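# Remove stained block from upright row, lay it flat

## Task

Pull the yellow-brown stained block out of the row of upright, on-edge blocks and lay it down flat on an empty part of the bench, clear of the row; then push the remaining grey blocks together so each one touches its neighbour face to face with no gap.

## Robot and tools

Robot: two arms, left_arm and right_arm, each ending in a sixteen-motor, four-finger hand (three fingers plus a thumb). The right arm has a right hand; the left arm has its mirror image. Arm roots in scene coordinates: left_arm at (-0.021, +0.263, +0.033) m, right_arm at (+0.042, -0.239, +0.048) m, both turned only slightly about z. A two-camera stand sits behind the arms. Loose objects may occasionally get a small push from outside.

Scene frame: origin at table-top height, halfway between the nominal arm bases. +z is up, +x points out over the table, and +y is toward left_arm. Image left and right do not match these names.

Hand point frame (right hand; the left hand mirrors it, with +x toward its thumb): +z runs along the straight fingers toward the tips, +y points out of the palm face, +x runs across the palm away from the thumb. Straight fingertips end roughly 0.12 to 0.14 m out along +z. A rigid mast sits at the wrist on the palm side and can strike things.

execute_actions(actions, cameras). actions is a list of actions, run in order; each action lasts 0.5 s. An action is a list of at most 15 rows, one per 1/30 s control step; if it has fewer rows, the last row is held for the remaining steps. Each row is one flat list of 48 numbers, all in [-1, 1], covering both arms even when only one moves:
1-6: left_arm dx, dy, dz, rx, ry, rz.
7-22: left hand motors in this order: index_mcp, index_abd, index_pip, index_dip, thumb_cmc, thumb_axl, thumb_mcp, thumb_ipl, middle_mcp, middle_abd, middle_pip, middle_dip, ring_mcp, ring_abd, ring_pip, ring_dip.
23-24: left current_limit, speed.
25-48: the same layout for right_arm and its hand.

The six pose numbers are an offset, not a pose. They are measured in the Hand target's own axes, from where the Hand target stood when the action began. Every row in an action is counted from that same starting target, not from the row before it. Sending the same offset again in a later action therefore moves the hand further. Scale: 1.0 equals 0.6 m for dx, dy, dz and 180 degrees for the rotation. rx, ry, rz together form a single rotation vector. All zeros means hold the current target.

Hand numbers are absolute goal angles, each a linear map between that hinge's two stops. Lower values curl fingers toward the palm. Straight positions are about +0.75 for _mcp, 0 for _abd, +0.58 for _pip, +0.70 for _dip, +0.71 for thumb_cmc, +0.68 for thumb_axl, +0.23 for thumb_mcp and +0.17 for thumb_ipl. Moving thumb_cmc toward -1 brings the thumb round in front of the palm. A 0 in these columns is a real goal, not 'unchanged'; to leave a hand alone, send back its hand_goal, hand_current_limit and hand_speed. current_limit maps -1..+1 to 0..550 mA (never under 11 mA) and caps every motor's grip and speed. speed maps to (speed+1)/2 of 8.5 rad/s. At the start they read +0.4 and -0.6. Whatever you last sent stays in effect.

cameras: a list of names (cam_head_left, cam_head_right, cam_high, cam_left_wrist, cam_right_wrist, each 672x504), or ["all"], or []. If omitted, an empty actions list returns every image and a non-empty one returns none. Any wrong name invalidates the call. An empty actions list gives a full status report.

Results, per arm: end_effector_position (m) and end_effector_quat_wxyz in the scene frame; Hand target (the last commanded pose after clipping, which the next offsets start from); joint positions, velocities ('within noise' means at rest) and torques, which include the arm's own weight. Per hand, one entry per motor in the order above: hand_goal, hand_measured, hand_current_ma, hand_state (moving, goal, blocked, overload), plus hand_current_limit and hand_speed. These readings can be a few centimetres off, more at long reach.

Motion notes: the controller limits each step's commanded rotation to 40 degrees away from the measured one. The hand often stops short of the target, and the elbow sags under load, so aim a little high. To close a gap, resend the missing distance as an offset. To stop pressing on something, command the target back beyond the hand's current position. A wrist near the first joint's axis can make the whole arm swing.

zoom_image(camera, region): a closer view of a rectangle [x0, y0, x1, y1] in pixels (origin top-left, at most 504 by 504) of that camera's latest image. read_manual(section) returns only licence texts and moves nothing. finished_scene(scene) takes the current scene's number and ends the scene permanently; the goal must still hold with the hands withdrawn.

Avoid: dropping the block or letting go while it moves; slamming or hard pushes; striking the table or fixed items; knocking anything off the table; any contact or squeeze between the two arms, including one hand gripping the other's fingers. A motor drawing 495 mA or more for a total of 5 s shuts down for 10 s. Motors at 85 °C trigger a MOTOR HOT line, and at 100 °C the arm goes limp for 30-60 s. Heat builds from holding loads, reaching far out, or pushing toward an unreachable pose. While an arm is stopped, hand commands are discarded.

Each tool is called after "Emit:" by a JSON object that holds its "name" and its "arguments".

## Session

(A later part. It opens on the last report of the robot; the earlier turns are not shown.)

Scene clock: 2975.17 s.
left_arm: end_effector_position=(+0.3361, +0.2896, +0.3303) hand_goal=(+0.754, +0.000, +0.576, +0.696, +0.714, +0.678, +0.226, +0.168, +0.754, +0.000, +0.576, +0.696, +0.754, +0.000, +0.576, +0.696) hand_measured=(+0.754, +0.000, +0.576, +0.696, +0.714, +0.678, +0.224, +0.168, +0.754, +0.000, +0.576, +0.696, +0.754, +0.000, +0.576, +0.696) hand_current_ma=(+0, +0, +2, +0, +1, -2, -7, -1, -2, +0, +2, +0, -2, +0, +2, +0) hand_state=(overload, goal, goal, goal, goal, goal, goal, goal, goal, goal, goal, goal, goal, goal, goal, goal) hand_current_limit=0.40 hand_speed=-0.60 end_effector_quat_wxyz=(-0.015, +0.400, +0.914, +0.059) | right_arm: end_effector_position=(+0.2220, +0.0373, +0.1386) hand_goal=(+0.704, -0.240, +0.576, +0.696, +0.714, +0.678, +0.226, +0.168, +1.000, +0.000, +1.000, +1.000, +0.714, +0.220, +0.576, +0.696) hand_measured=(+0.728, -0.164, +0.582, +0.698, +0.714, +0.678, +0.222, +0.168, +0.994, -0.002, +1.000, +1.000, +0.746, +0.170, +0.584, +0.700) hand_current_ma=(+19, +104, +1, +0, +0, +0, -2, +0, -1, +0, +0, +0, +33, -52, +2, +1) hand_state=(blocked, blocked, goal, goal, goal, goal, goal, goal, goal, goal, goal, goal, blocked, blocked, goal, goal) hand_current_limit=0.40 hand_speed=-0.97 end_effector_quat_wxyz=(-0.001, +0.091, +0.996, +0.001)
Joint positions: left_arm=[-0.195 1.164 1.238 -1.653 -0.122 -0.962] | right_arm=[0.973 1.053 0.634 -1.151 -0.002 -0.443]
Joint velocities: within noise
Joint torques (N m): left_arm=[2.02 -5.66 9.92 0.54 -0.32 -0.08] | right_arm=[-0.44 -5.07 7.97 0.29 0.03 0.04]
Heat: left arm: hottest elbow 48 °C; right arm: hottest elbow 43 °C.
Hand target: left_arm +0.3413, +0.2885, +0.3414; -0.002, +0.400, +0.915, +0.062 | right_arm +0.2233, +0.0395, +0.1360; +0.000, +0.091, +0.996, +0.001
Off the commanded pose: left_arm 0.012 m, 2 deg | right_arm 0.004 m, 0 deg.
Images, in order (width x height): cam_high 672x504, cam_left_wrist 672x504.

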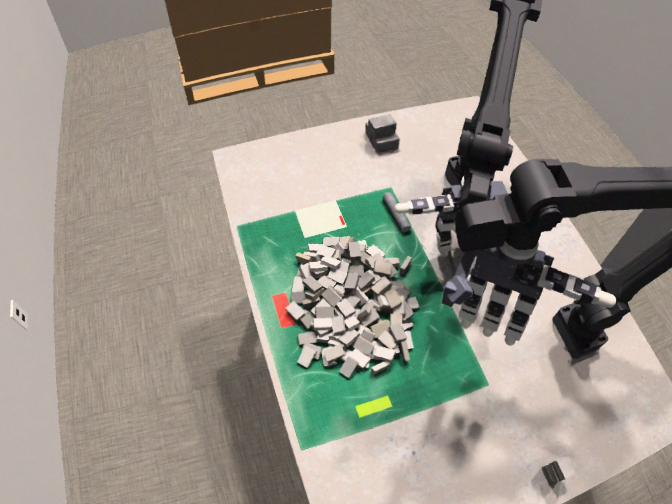

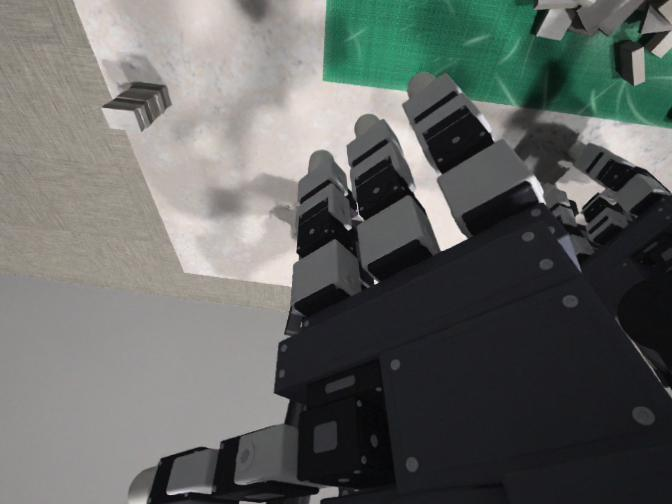

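Emit:
{"name": "execute_actions", "arguments": {"actions": [[[0,0,0,0,0,0,0.754,0,0.576,0.696,0.714,0.678,0.226,0.168,0.754,0,0.576,0.696,0.754,0,0.576,0.696,0.4,-0.6,0,0,0,0,0,0,0.65,-0.24,0.576,0.696,0.714,0.678,0.226,0.168,1,0,1,1,0.67,0.22,0.576,0.696,0.4,-0.97]],[[0,0,0,0,0,0,0.754,0,0.576,0.696,0.714,0.678,0.226,0.168,0.754,0,0.576,0.696,0.754,0,0.576,0.696,0.4,-0.6,0,0,0,0,0,0,0.65,-0.24,0.576,0.696,0.714,0.678,0.226,0.168,1,0,1,1,0.67,0.22,0.576,0.696,0.4,-0.97]]], "cameras": ["cam_right_wrist"]}}

Emit:
{"name": "zoom_image", "arguments": {"camera": "cam_right_wrist", "region": [220, 20, 380, 150]}}

Scene clock: 2984.90 s.
left_arm: end_effector_position=(+0.3361, +0.2896, +0.3303) hand_goal=(+0.754, +0.000, +0.576, +0.696, +0.714, +0.678, +0.226, +0.168, +0.754, +0.000, +0.576, +0.696, +0.754, +0.000, +0.576, +0.696) hand_measured=(+0.754, +0.000, +0.576, +0.696, +0.714, +0.678, +0.224, +0.168, +0.754, +0.000, +0.576, +0.696, +0.754, +0.000, +0.576, +0.696) hand_current_ma=(+0, +0, +2, +0, +1, -2, -7, -1, -2, +0, +2, +0, -2, +0, +2, +0) hand_state=(overload, goal, goal, goal, goal, goal, goal, goal, goal, goal, goal, goal, goal, goal, goal, goal) hand_current_limit=0.40 hand_speed=-0.60 end_effector_quat_wxyz=(-0.015, +0.400, +0.914, +0.059) | right_arm: end_effector_position=(+0.2221, +0.0368, +0.1382) hand_goal=(+0.650, -0.240, +0.576, +0.696, +0.714, +0.678, +0.226, +0.168, +1.000, +0.000, +1.000, +1.000, +0.670, +0.220, +0.576, +0.696) hand_measured=(+0.708, -0.170, +0.594, +0.704, +0.714, +0.678, +0.222, +0.168, +0.994, -0.002, +1.000, +1.000, +0.732, +0.164, +0.592, +0.704) hand_current_ma=(+93, +90, +11, +2, +0, +0, -2, +0, -1, +0, +0, +0, +99, -61, +9, +2) hand_state=(blocked, blocked, goal, goal, goal, goal, goal, goal, goal, goal, goal, goal, blocked, blocked, goal, goal) hand_current_limit=0.40 hand_speed=-0.97 end_effector_quat_wxyz=(+0.000, +0.091, +0.996, +0.000)
Joint positions: left_arm=[-0.195 1.164 1.238 -1.653 -0.122 -0.962] | right_arm=[0.973 1.053 0.633 -1.151 0.001 -0.443]
Joint torques (N m): left_arm=[2.02 -5.66 9.96 0.55 -0.32 -0.08] | right_arm=[-0.44 -5.07 8.01 0.27 -0.06 0.04]
Heat: left arm: hottest elbow 48 °C; right arm: hottest elbow 43 °C.
Hand target: left_arm +0.3413, +0.2885, +0.3414; -0.002, +0.400, +0.915, +0.062 | right_arm +0.2233, +0.0396, +0.1361; +0.000, +0.091, +0.996, +0.001
Off the commanded pose: left_arm 0.012 m, 2 deg | right_arm 0.004 m, 0 deg.
Images, in order (width x height): cam_right_wrist 672x504.

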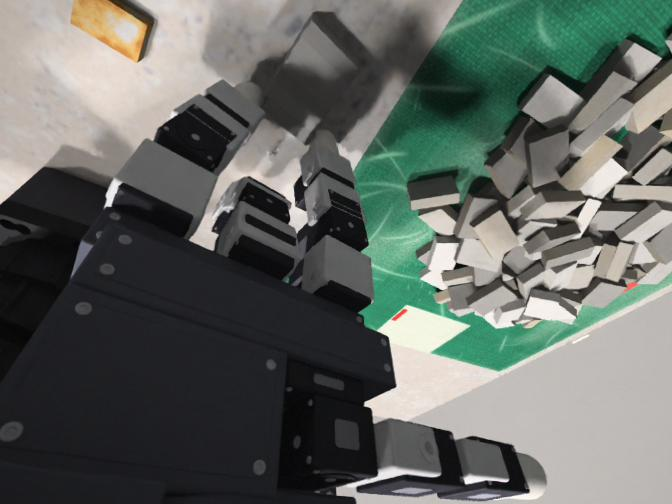

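Scaled by 3.150 from the camera's 672x504 image, which has a finer 960x720 frame.

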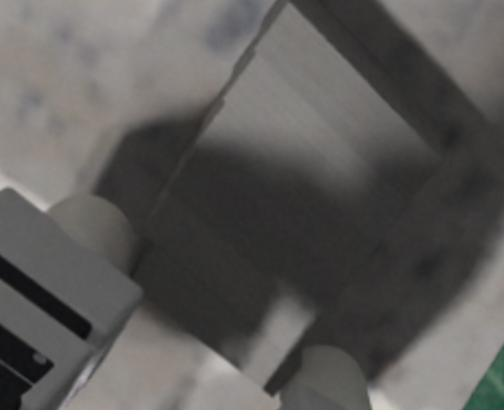

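Emit:
{"name": "execute_actions", "arguments": {"actions": [[[0,0,0,0,0,0,0.754,0,0.576,0.696,0.714,0.678,0.226,0.168,0.754,0,0.576,0.696,0.754,0,0.576,0.696,0.4,-0.6,0,0,0,0,0,0,0.704,-0.21,0.584,0.698,0.714,0.678,0.226,0.168,1,0,1,1,0.728,0.19,0.584,0.700,0.4,-0.97]],[[0,0,0,0,0,0,0.754,0,0.576,0.696,0.714,0.678,0.226,0.168,0.754,0,0.576,0.696,0.754,0,0.576,0.696,0.4,-0.6,0,0,0,0,0,0,0.706,-0.06,0.584,0.698,0.714,0.678,0.226,0.168,1,0,1,1,0.730,0.05,0.584,0.700,0.4,-0.96]],[[0,0,0,0,0,0,0.754,0,0.576,0.696,0.714,0.678,0.226,0.168,0.754,0,0.576,0.696,0.754,0,0.576,0.696,0.4,-0.6,0,0,0,0,0,0,0.706,0.0,0.584,0.698,0.714,0.678,0.226,0.168,1,0,1,1,0.730,0.0,0.584,0.700,0.4,-0.94]]], "cameras": ["cam_right_wrist"]}}

Emit:
{"name": "zoom_image", "arguments": {"camera": "cam_right_wrist", "region": [220, 20, 380, 150]}}

Scene clock: 2998.63 s.
left_arm: end_effector_position=(+0.3361, +0.2896, +0.3303) hand_goal=(+0.754, +0.000, +0.576, +0.696, +0.714, +0.678, +0.226, +0.168, +0.754, +0.000, +0.576, +0.696, +0.754, +0.000, +0.576, +0.696) hand_measured=(+0.754, +0.000, +0.576, +0.696, +0.714, +0.678, +0.224, +0.168, +0.754, +0.000, +0.576, +0.696, +0.754, +0.000, +0.576, +0.696) hand_current_ma=(+0, +0, +2, +0, +1, -2, -7, -1, -2, +0, +2, +0, -2, +0, +2, +0) hand_state=(overload, goal, goal, goal, goal, goal, goal, goal, goal, goal, goal, goal, goal, goal, goal, goal) hand_current_limit=0.40 hand_speed=-0.60 end_effector_quat_wxyz=(-0.015, +0.400, +0.914, +0.059) | right_arm: end_effector_position=(+0.2221, +0.0368, +0.1382) hand_goal=(+0.706, +0.000, +0.584, +0.698, +0.714, +0.678, +0.226, +0.168, +1.000, +0.000, +1.000, +1.000, +0.730, +0.000, +0.584, +0.700) hand_measured=(+0.708, -0.002, +0.586, +0.700, +0.714, +0.678, +0.222, +0.168, +0.994, -0.002, +1.000, +1.000, +0.732, +0.004, +0.586, +0.704) hand_current_ma=(+0, +0, +0, +0, +0, +0, -2, +0, -1, +0, +0, +0, +0, +1, +0, +1) hand_state=(goal, goal, goal, goal, goal, goal, goal, goal, goal, goal, goal, goal, goal, goal, goal, goal) hand_current_limit=0.40 hand_speed=-0.94 end_effector_quat_wxyz=(+0.000, +0.091, +0.996, +0.000)
Joint positions: left_arm=[-0.195 1.164 1.238 -1.653 -0.122 -0.962] | right_arm=[0.973 1.053 0.633 -1.151 0.001 -0.443]
Joint torques (N m): left_arm=[1.9 -5.71 9.98 0.55 -0.32 -0.08] | right_arm=[-0.44 -5.13 8.06 0.27 -0.06 0.04]
Heat: left arm: hottest elbow 48 °C; right arm: hottest elbow 44 °C.
Hand target: left_arm +0.3413, +0.2885, +0.3414; -0.002, +0.400, +0.915, +0.062 | right_arm +0.2234, +0.0396, +0.1361; +0.000, +0.091, +0.996, +0.001
Off the commanded pose: left_arm 0.012 m, 2 deg | right_arm 0.004 m, 0 deg.
Images, in order (width x height): cam_right_wrist 672x504.

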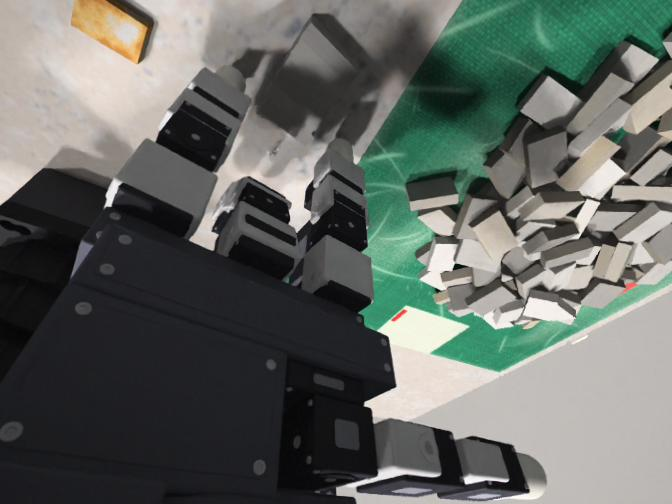

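Scaled by 3.150 from the camera's 672x504 image, which has a finer 960x720 frame.

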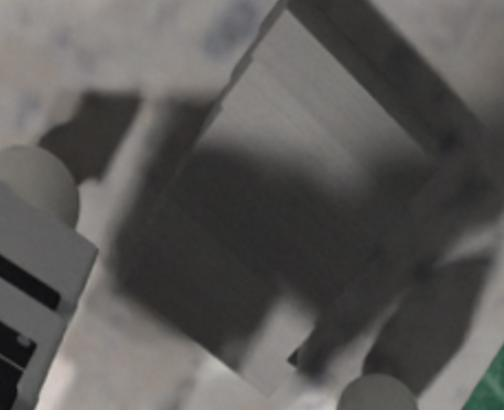

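Emit:
{"name": "execute_actions", "arguments": {"actions": [[[0,0,0,0,0,0,0.754,0,0.576,0.696,0.714,0.678,0.226,0.168,0.754,0,0.576,0.696,0.754,0,0.576,0.696,0.4,-0.6,0,0,-0.035,0,0,0,0.706,0.0,0.584,0.698,0.714,0.678,0.226,0.168,1,0,1,1,0.730,0.0,0.584,0.700,0.4,-0.94],[0,0,0,0,0,0,0.754,0,0.576,0.696,0.714,0.678,0.226,0.168,0.754,0,0.576,0.696,0.754,0,0.576,0.696,0.4,-0.6,0,-0.01,-0.085,0,0,0,0.706,0.0,0.584,0.698,0.714,0.678,0.226,0.168,1,0,1,1,0.730,0.0,0.584,0.700,0.4,-0.94]],[[0,0,0,0,0,0,0.754,0,0.576,0.696,0.714,0.678,0.226,0.168,0.754,0,0.576,0.696,0.754,0,0.576,0.696,0.4,-0.6,0,-0.03,-0.06,0,0,0,0.754,0.0,0.576,0.698,0.714,0.678,0.226,0.168,1,0,1,1,0.754,0.0,0.576,0.700,0.4,-0.94]]], "cameras": ["cam_right_wrist", "cam_left_wrist"]}}

Emit:
{"name": "zoom_image", "arguments": {"camera": "cam_right_wrist", "region": [220, 0, 400, 150]}}

Emit:
{"name": "zoom_image", "arguments": {"camera": "cam_left_wrist", "region": [510, 110, 610, 210]}}

Scene clock: 3011.20 s.
left_arm: end_effector_position=(+0.3361, +0.2896, +0.3303) hand_goal=(+0.754, +0.000, +0.576, +0.696, +0.714, +0.678, +0.226, +0.168, +0.754, +0.000, +0.576, +0.696, +0.754, +0.000, +0.576, +0.696) hand_measured=(+0.754, +0.000, +0.576, +0.696, +0.714, +0.678, +0.224, +0.168, +0.754, +0.000, +0.576, +0.696, +0.754, +0.000, +0.576, +0.696) hand_current_ma=(+0, +0, +2, +0, +1, -2, -7, -1, -2, +0, +2, +0, -2, +0, +2, +0) hand_state=(overload, goal, goal, goal, goal, goal, goal, goal, goal, goal, goal, goal, goal, goal, goal, goal) hand_current_limit=0.40 hand_speed=-0.60 end_effector_quat_wxyz=(-0.015, +0.400, +0.914, +0.059) | right_arm: end_effector_position=(+0.2126, +0.0093, +0.2080) hand_goal=(+0.754, +0.000, +0.576, +0.698, +0.714, +0.678, +0.226, +0.168, +1.000, +0.000, +1.000, +1.000, +0.754, +0.000, +0.576, +0.700) hand_measured=(+0.748, -0.002, +0.578, +0.700, +0.714, +0.678, +0.222, +0.168, +0.994, +0.000, +0.998, +1.000, +0.750, +0.002, +0.578, +0.702) hand_current_ma=(-1, +0, +0, +0, +0, +0, -2, +0, -2, +0, +0, +0, -1, +0, +0, +1) hand_state=(goal, goal, goal, goal, goal, goal, goal, goal, goal, goal, goal, goal, goal, goal, goal, goal) hand_current_limit=0.40 hand_speed=-0.94 end_effector_quat_wxyz=(-0.006, +0.093, +0.996, -0.008)
Joint positions: left_arm=[-0.195 1.164 1.238 -1.653 -0.122 -0.962] | right_arm=[0.935 0.908 0.745 -1.427 0 -0.477]
Joint torques (N m): left_arm=[2.02 -5.66 9.95 0.54 -0.33 -0.08] | right_arm=[-0.97 -4.07 11.58 -0.57 -0.02 -0.11]
Heat: left arm: hottest elbow 48 °C; right arm: hottest elbow 44 °C.
Hand target: left_arm +0.3413, +0.2885, +0.3414; -0.002, +0.400, +0.915, +0.062 | right_arm +0.2190, +0.0159, +0.2230; +0.000, +0.091, +0.996, +0.001
Off the commanded pose: left_arm 0.012 m, 2 deg | right_arm 0.017 m, 1 deg.
Images, in order (width x height): cam_left_wrist 672x504, cam_right_wrist 672x504.

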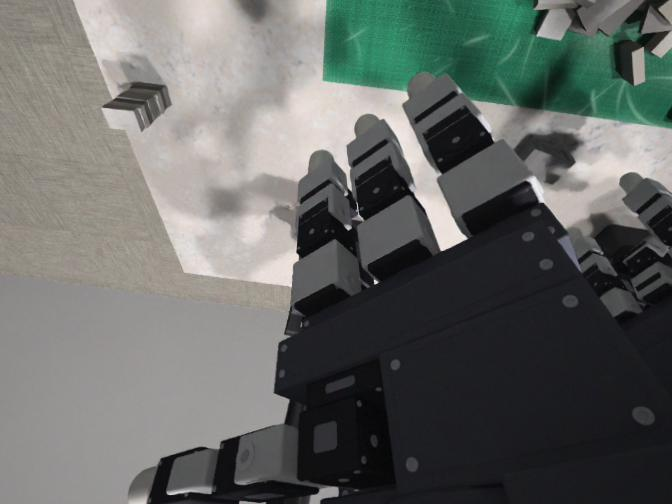

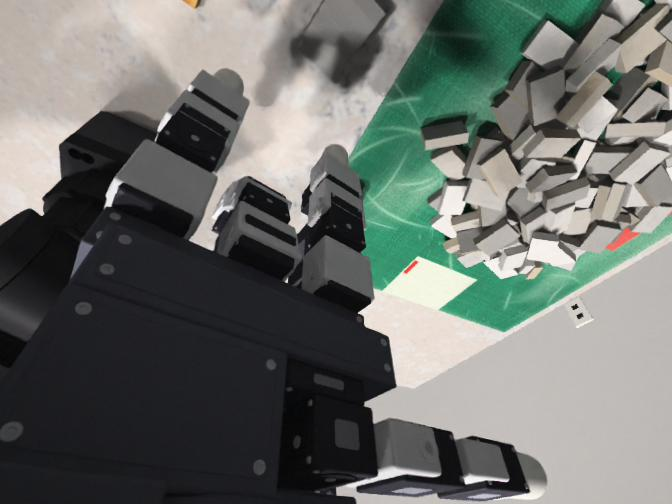

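Scaled by 2.800 from the camera's 672x504 image, which has a finer 960x720 frame.

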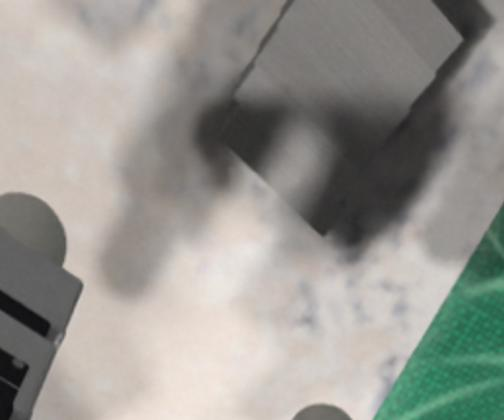

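Scaled by 5.040 from the camera's 672x504 image, which has a finer 960x720 frame.

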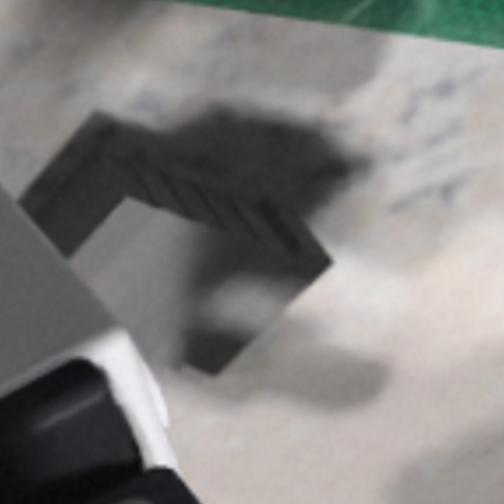

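Emit:
{"name": "execute_actions", "arguments": {"actions": [[[0,0,0,0,0,0,0.754,0,0.576,0.696,0.714,0.678,0.226,0.168,0.754,0,0.576,0.696,0.754,0,0.576,0.696,0.4,-0.6,0,-0.06,-0.03,0,0,0,0.754,0.0,0.576,0.698,0.714,0.678,0.226,0.168,1,0,1,1,0.754,0.0,0.576,0.700,0.4,-0.94],[0,0,0,0,0,0,0.754,0,0.576,0.696,0.714,0.678,0.226,0.168,0.754,0,0.576,0.696,0.754,0,0.576,0.696,0.4,-0.6,0,-0.12,-0.05,0,0,0,0.754,0.0,0.576,0.698,0.714,0.678,0.226,0.168,1,0,1,1,0.754,0.0,0.576,0.700,0.4,-0.94]],[[0,0,0,0,0,0,0.754,0,0.576,0.696,0.714,0.678,0.226,0.168,0.754,0,0.576,0.696,0.754,0,0.576,0.696,0.4,-0.6,0,-0.13,0,0,0,0,0.754,0.0,0.576,0.698,0.714,0.678,0.226,0.168,0.754,0,0.576,0.696,0.754,0.0,0.576,0.700,0.4,-0.94]]], "cameras": ["all"]}}

Emit:
{"name": "zoom_image", "arguments": {"camera": "cam_left_wrist", "region": [510, 110, 610, 210]}}

Scene clock: 3026.00 s.
left_arm: end_effector_position=(+0.3361, +0.2896, +0.3303) hand_goal=(+0.754, +0.000, +0.576, +0.696, +0.714, +0.678, +0.226, +0.168, +0.754, +0.000, +0.576, +0.696, +0.754, +0.000, +0.576, +0.696) hand_measured=(+0.754, +0.000, +0.576, +0.696, +0.714, +0.678, +0.224, +0.168, +0.754, +0.000, +0.576, +0.696, +0.754, +0.000, +0.576, +0.696) hand_current_ma=(+0, +0, +2, +0, +1, -2, -7, -1, -2, +0, +2, +0, -2, +0, +2, +0) hand_state=(overload, goal, goal, goal, goal, goal, goal, goal, goal, goal, goal, goal, goal, goal, goal, goal) hand_current_limit=0.40 hand_speed=-0.60 end_effector_quat_wxyz=(-0.015, +0.400, +0.914, +0.059) | right_arm: end_effector_position=(+0.2044, -0.0593, +0.2420) hand_goal=(+0.754, +0.000, +0.576, +0.698, +0.714, +0.678, +0.226, +0.168, +0.754, +0.000, +0.576, +0.696, +0.754, +0.000, +0.576, +0.700) hand_measured=(+0.752, -0.002, +0.578, +0.700, +0.714, +0.678, +0.222, +0.168, +0.754, +0.000, +0.578, +0.698, +0.752, +0.002, +0.578, +0.702) hand_current_ma=(+0, +0, +0, +0, +0, +0, -2, +0, +0, +0, +0, +0, -1, +0, +0, +0) hand_state=(goal, goal, goal, goal, goal, goal, goal, goal, goal, goal, goal, goal, goal, goal, goal, goal) hand_current_limit=0.40 hand_speed=-0.94 end_effector_quat_wxyz=(-0.002, +0.104, +0.995, -0.004)
Joint positions: left_arm=[-0.195 1.164 1.238 -1.653 -0.122 -0.962] | right_arm=[0.722 0.711 0.745 -1.614 0.002 -0.669]
Joint torques (N m): left_arm=[1.96 -5.66 9.94 0.51 -0.33 -0.08] | right_arm=[-0.56 -1.85 8.84 -0.16 -0.01 0.02]
Heat: left arm: hottest elbow 48 °C; right arm: hottest elbow 46 °C.
Hand target: left_arm +0.3413, +0.2885, +0.3414; -0.002, +0.400, +0.915, +0.062 | right_arm +0.2044, -0.0594, +0.2423; -0.002, +0.104, +0.995, -0.004 (last step not sent: back at the drive's target)
Off the commanded pose: left_arm 0.012 m, 2 deg | right_arm 0.074 m, 2 deg.
pose unreachable (right arm): on one or more control steps of this call, first in action 1 (counted from 0), this arm could not follow its commanded pose, so it was not sent that pose on those steps. It may still have moved: this result reports where it is.
cause: moving toward the commanded pose would bring two parts of the arm too close to each other (joints 2 (shoulder) to 6 (wrist roll) lie between them).

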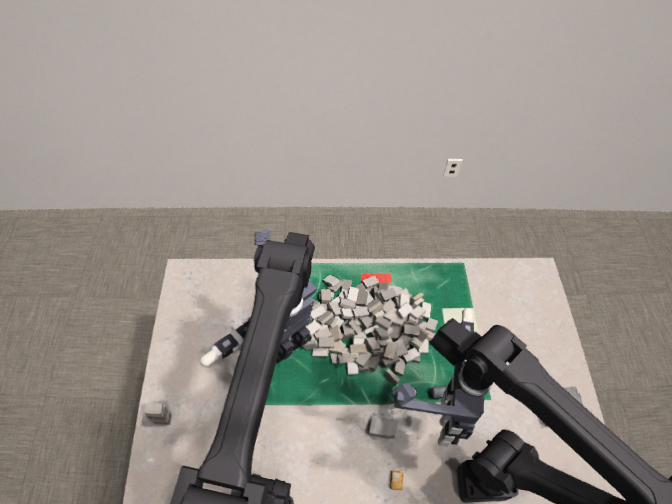

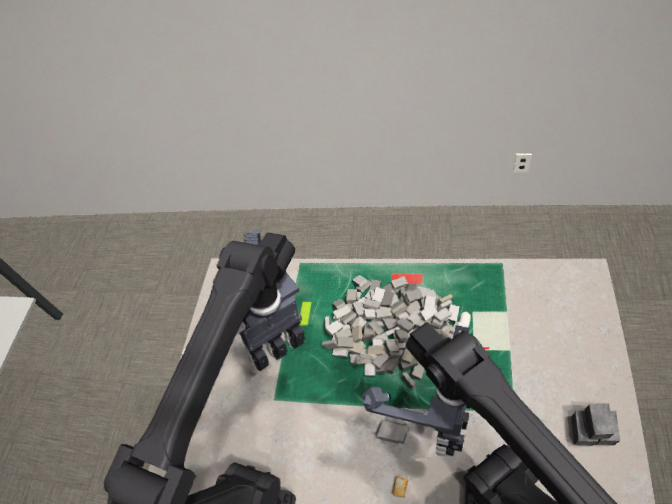

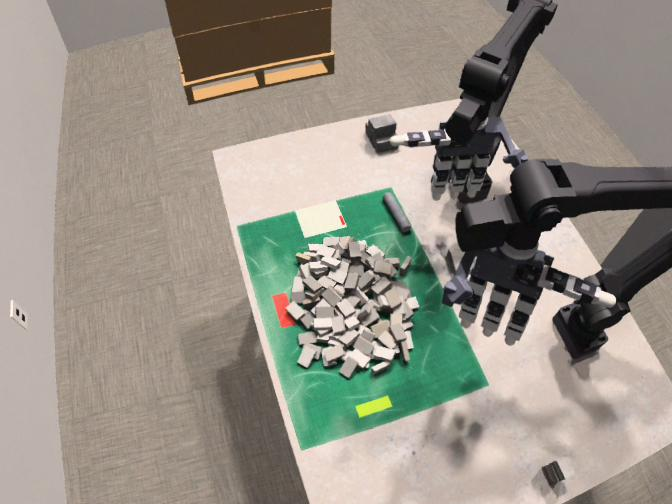

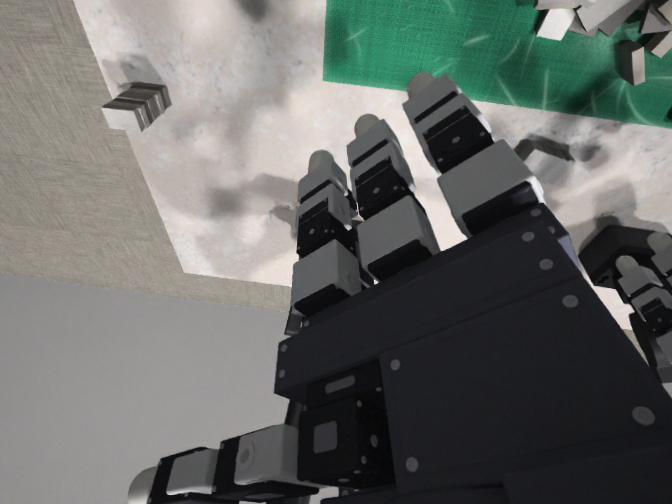

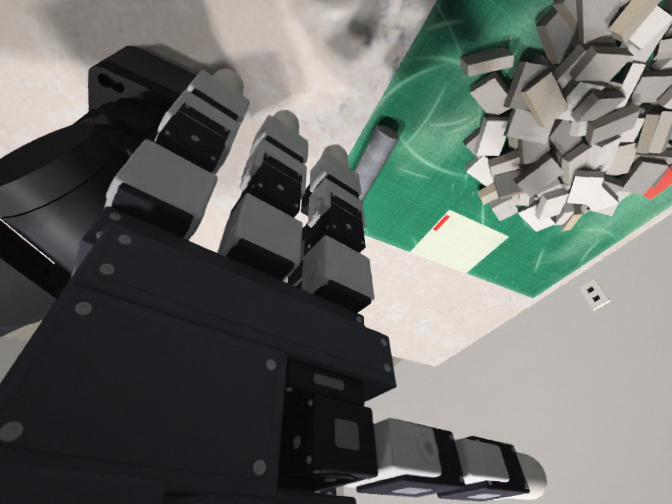

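Scaled by 5.040 from the camera's 672x504 image, which has a finer 960x720 frame.

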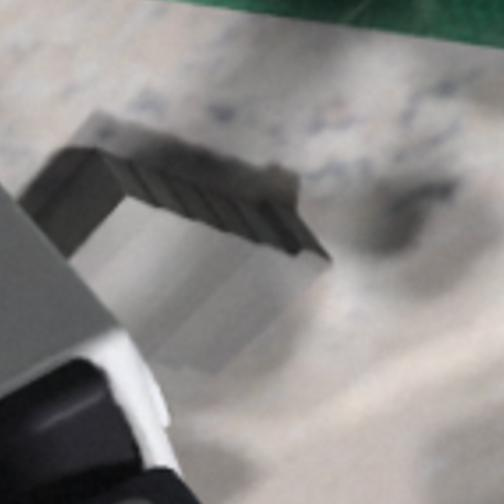

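Emit:
{"name": "zoom_image", "arguments": {"camera": "cam_head_right", "region": [350, 390, 450, 504]}}

Emit:
{"name": "zoom_image", "arguments": {"camera": "cam_head_left", "region": [340, 390, 440, 504]}}

Scaled by 4.421 from the camera's 672x504 image, which has a finer 960x720 frame.

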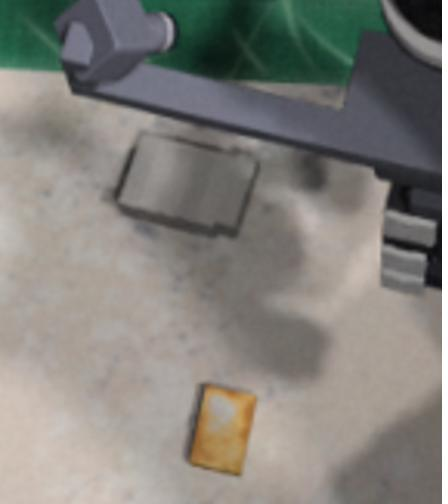

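Scaled by 4.421 from the camera's 672x504 image, which has a finer 960x720 frame.

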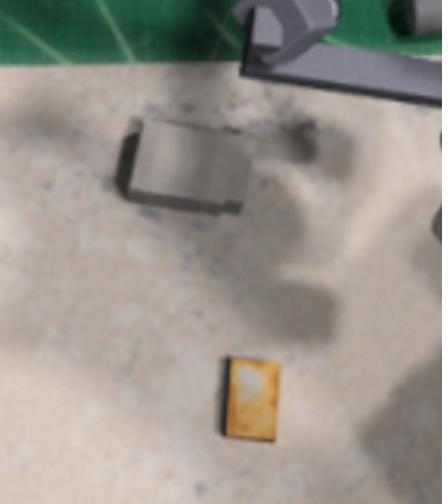

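Emit:
{"name": "finished_scene", "arguments": {"scene": 1}}

The scene is finished: the task was done.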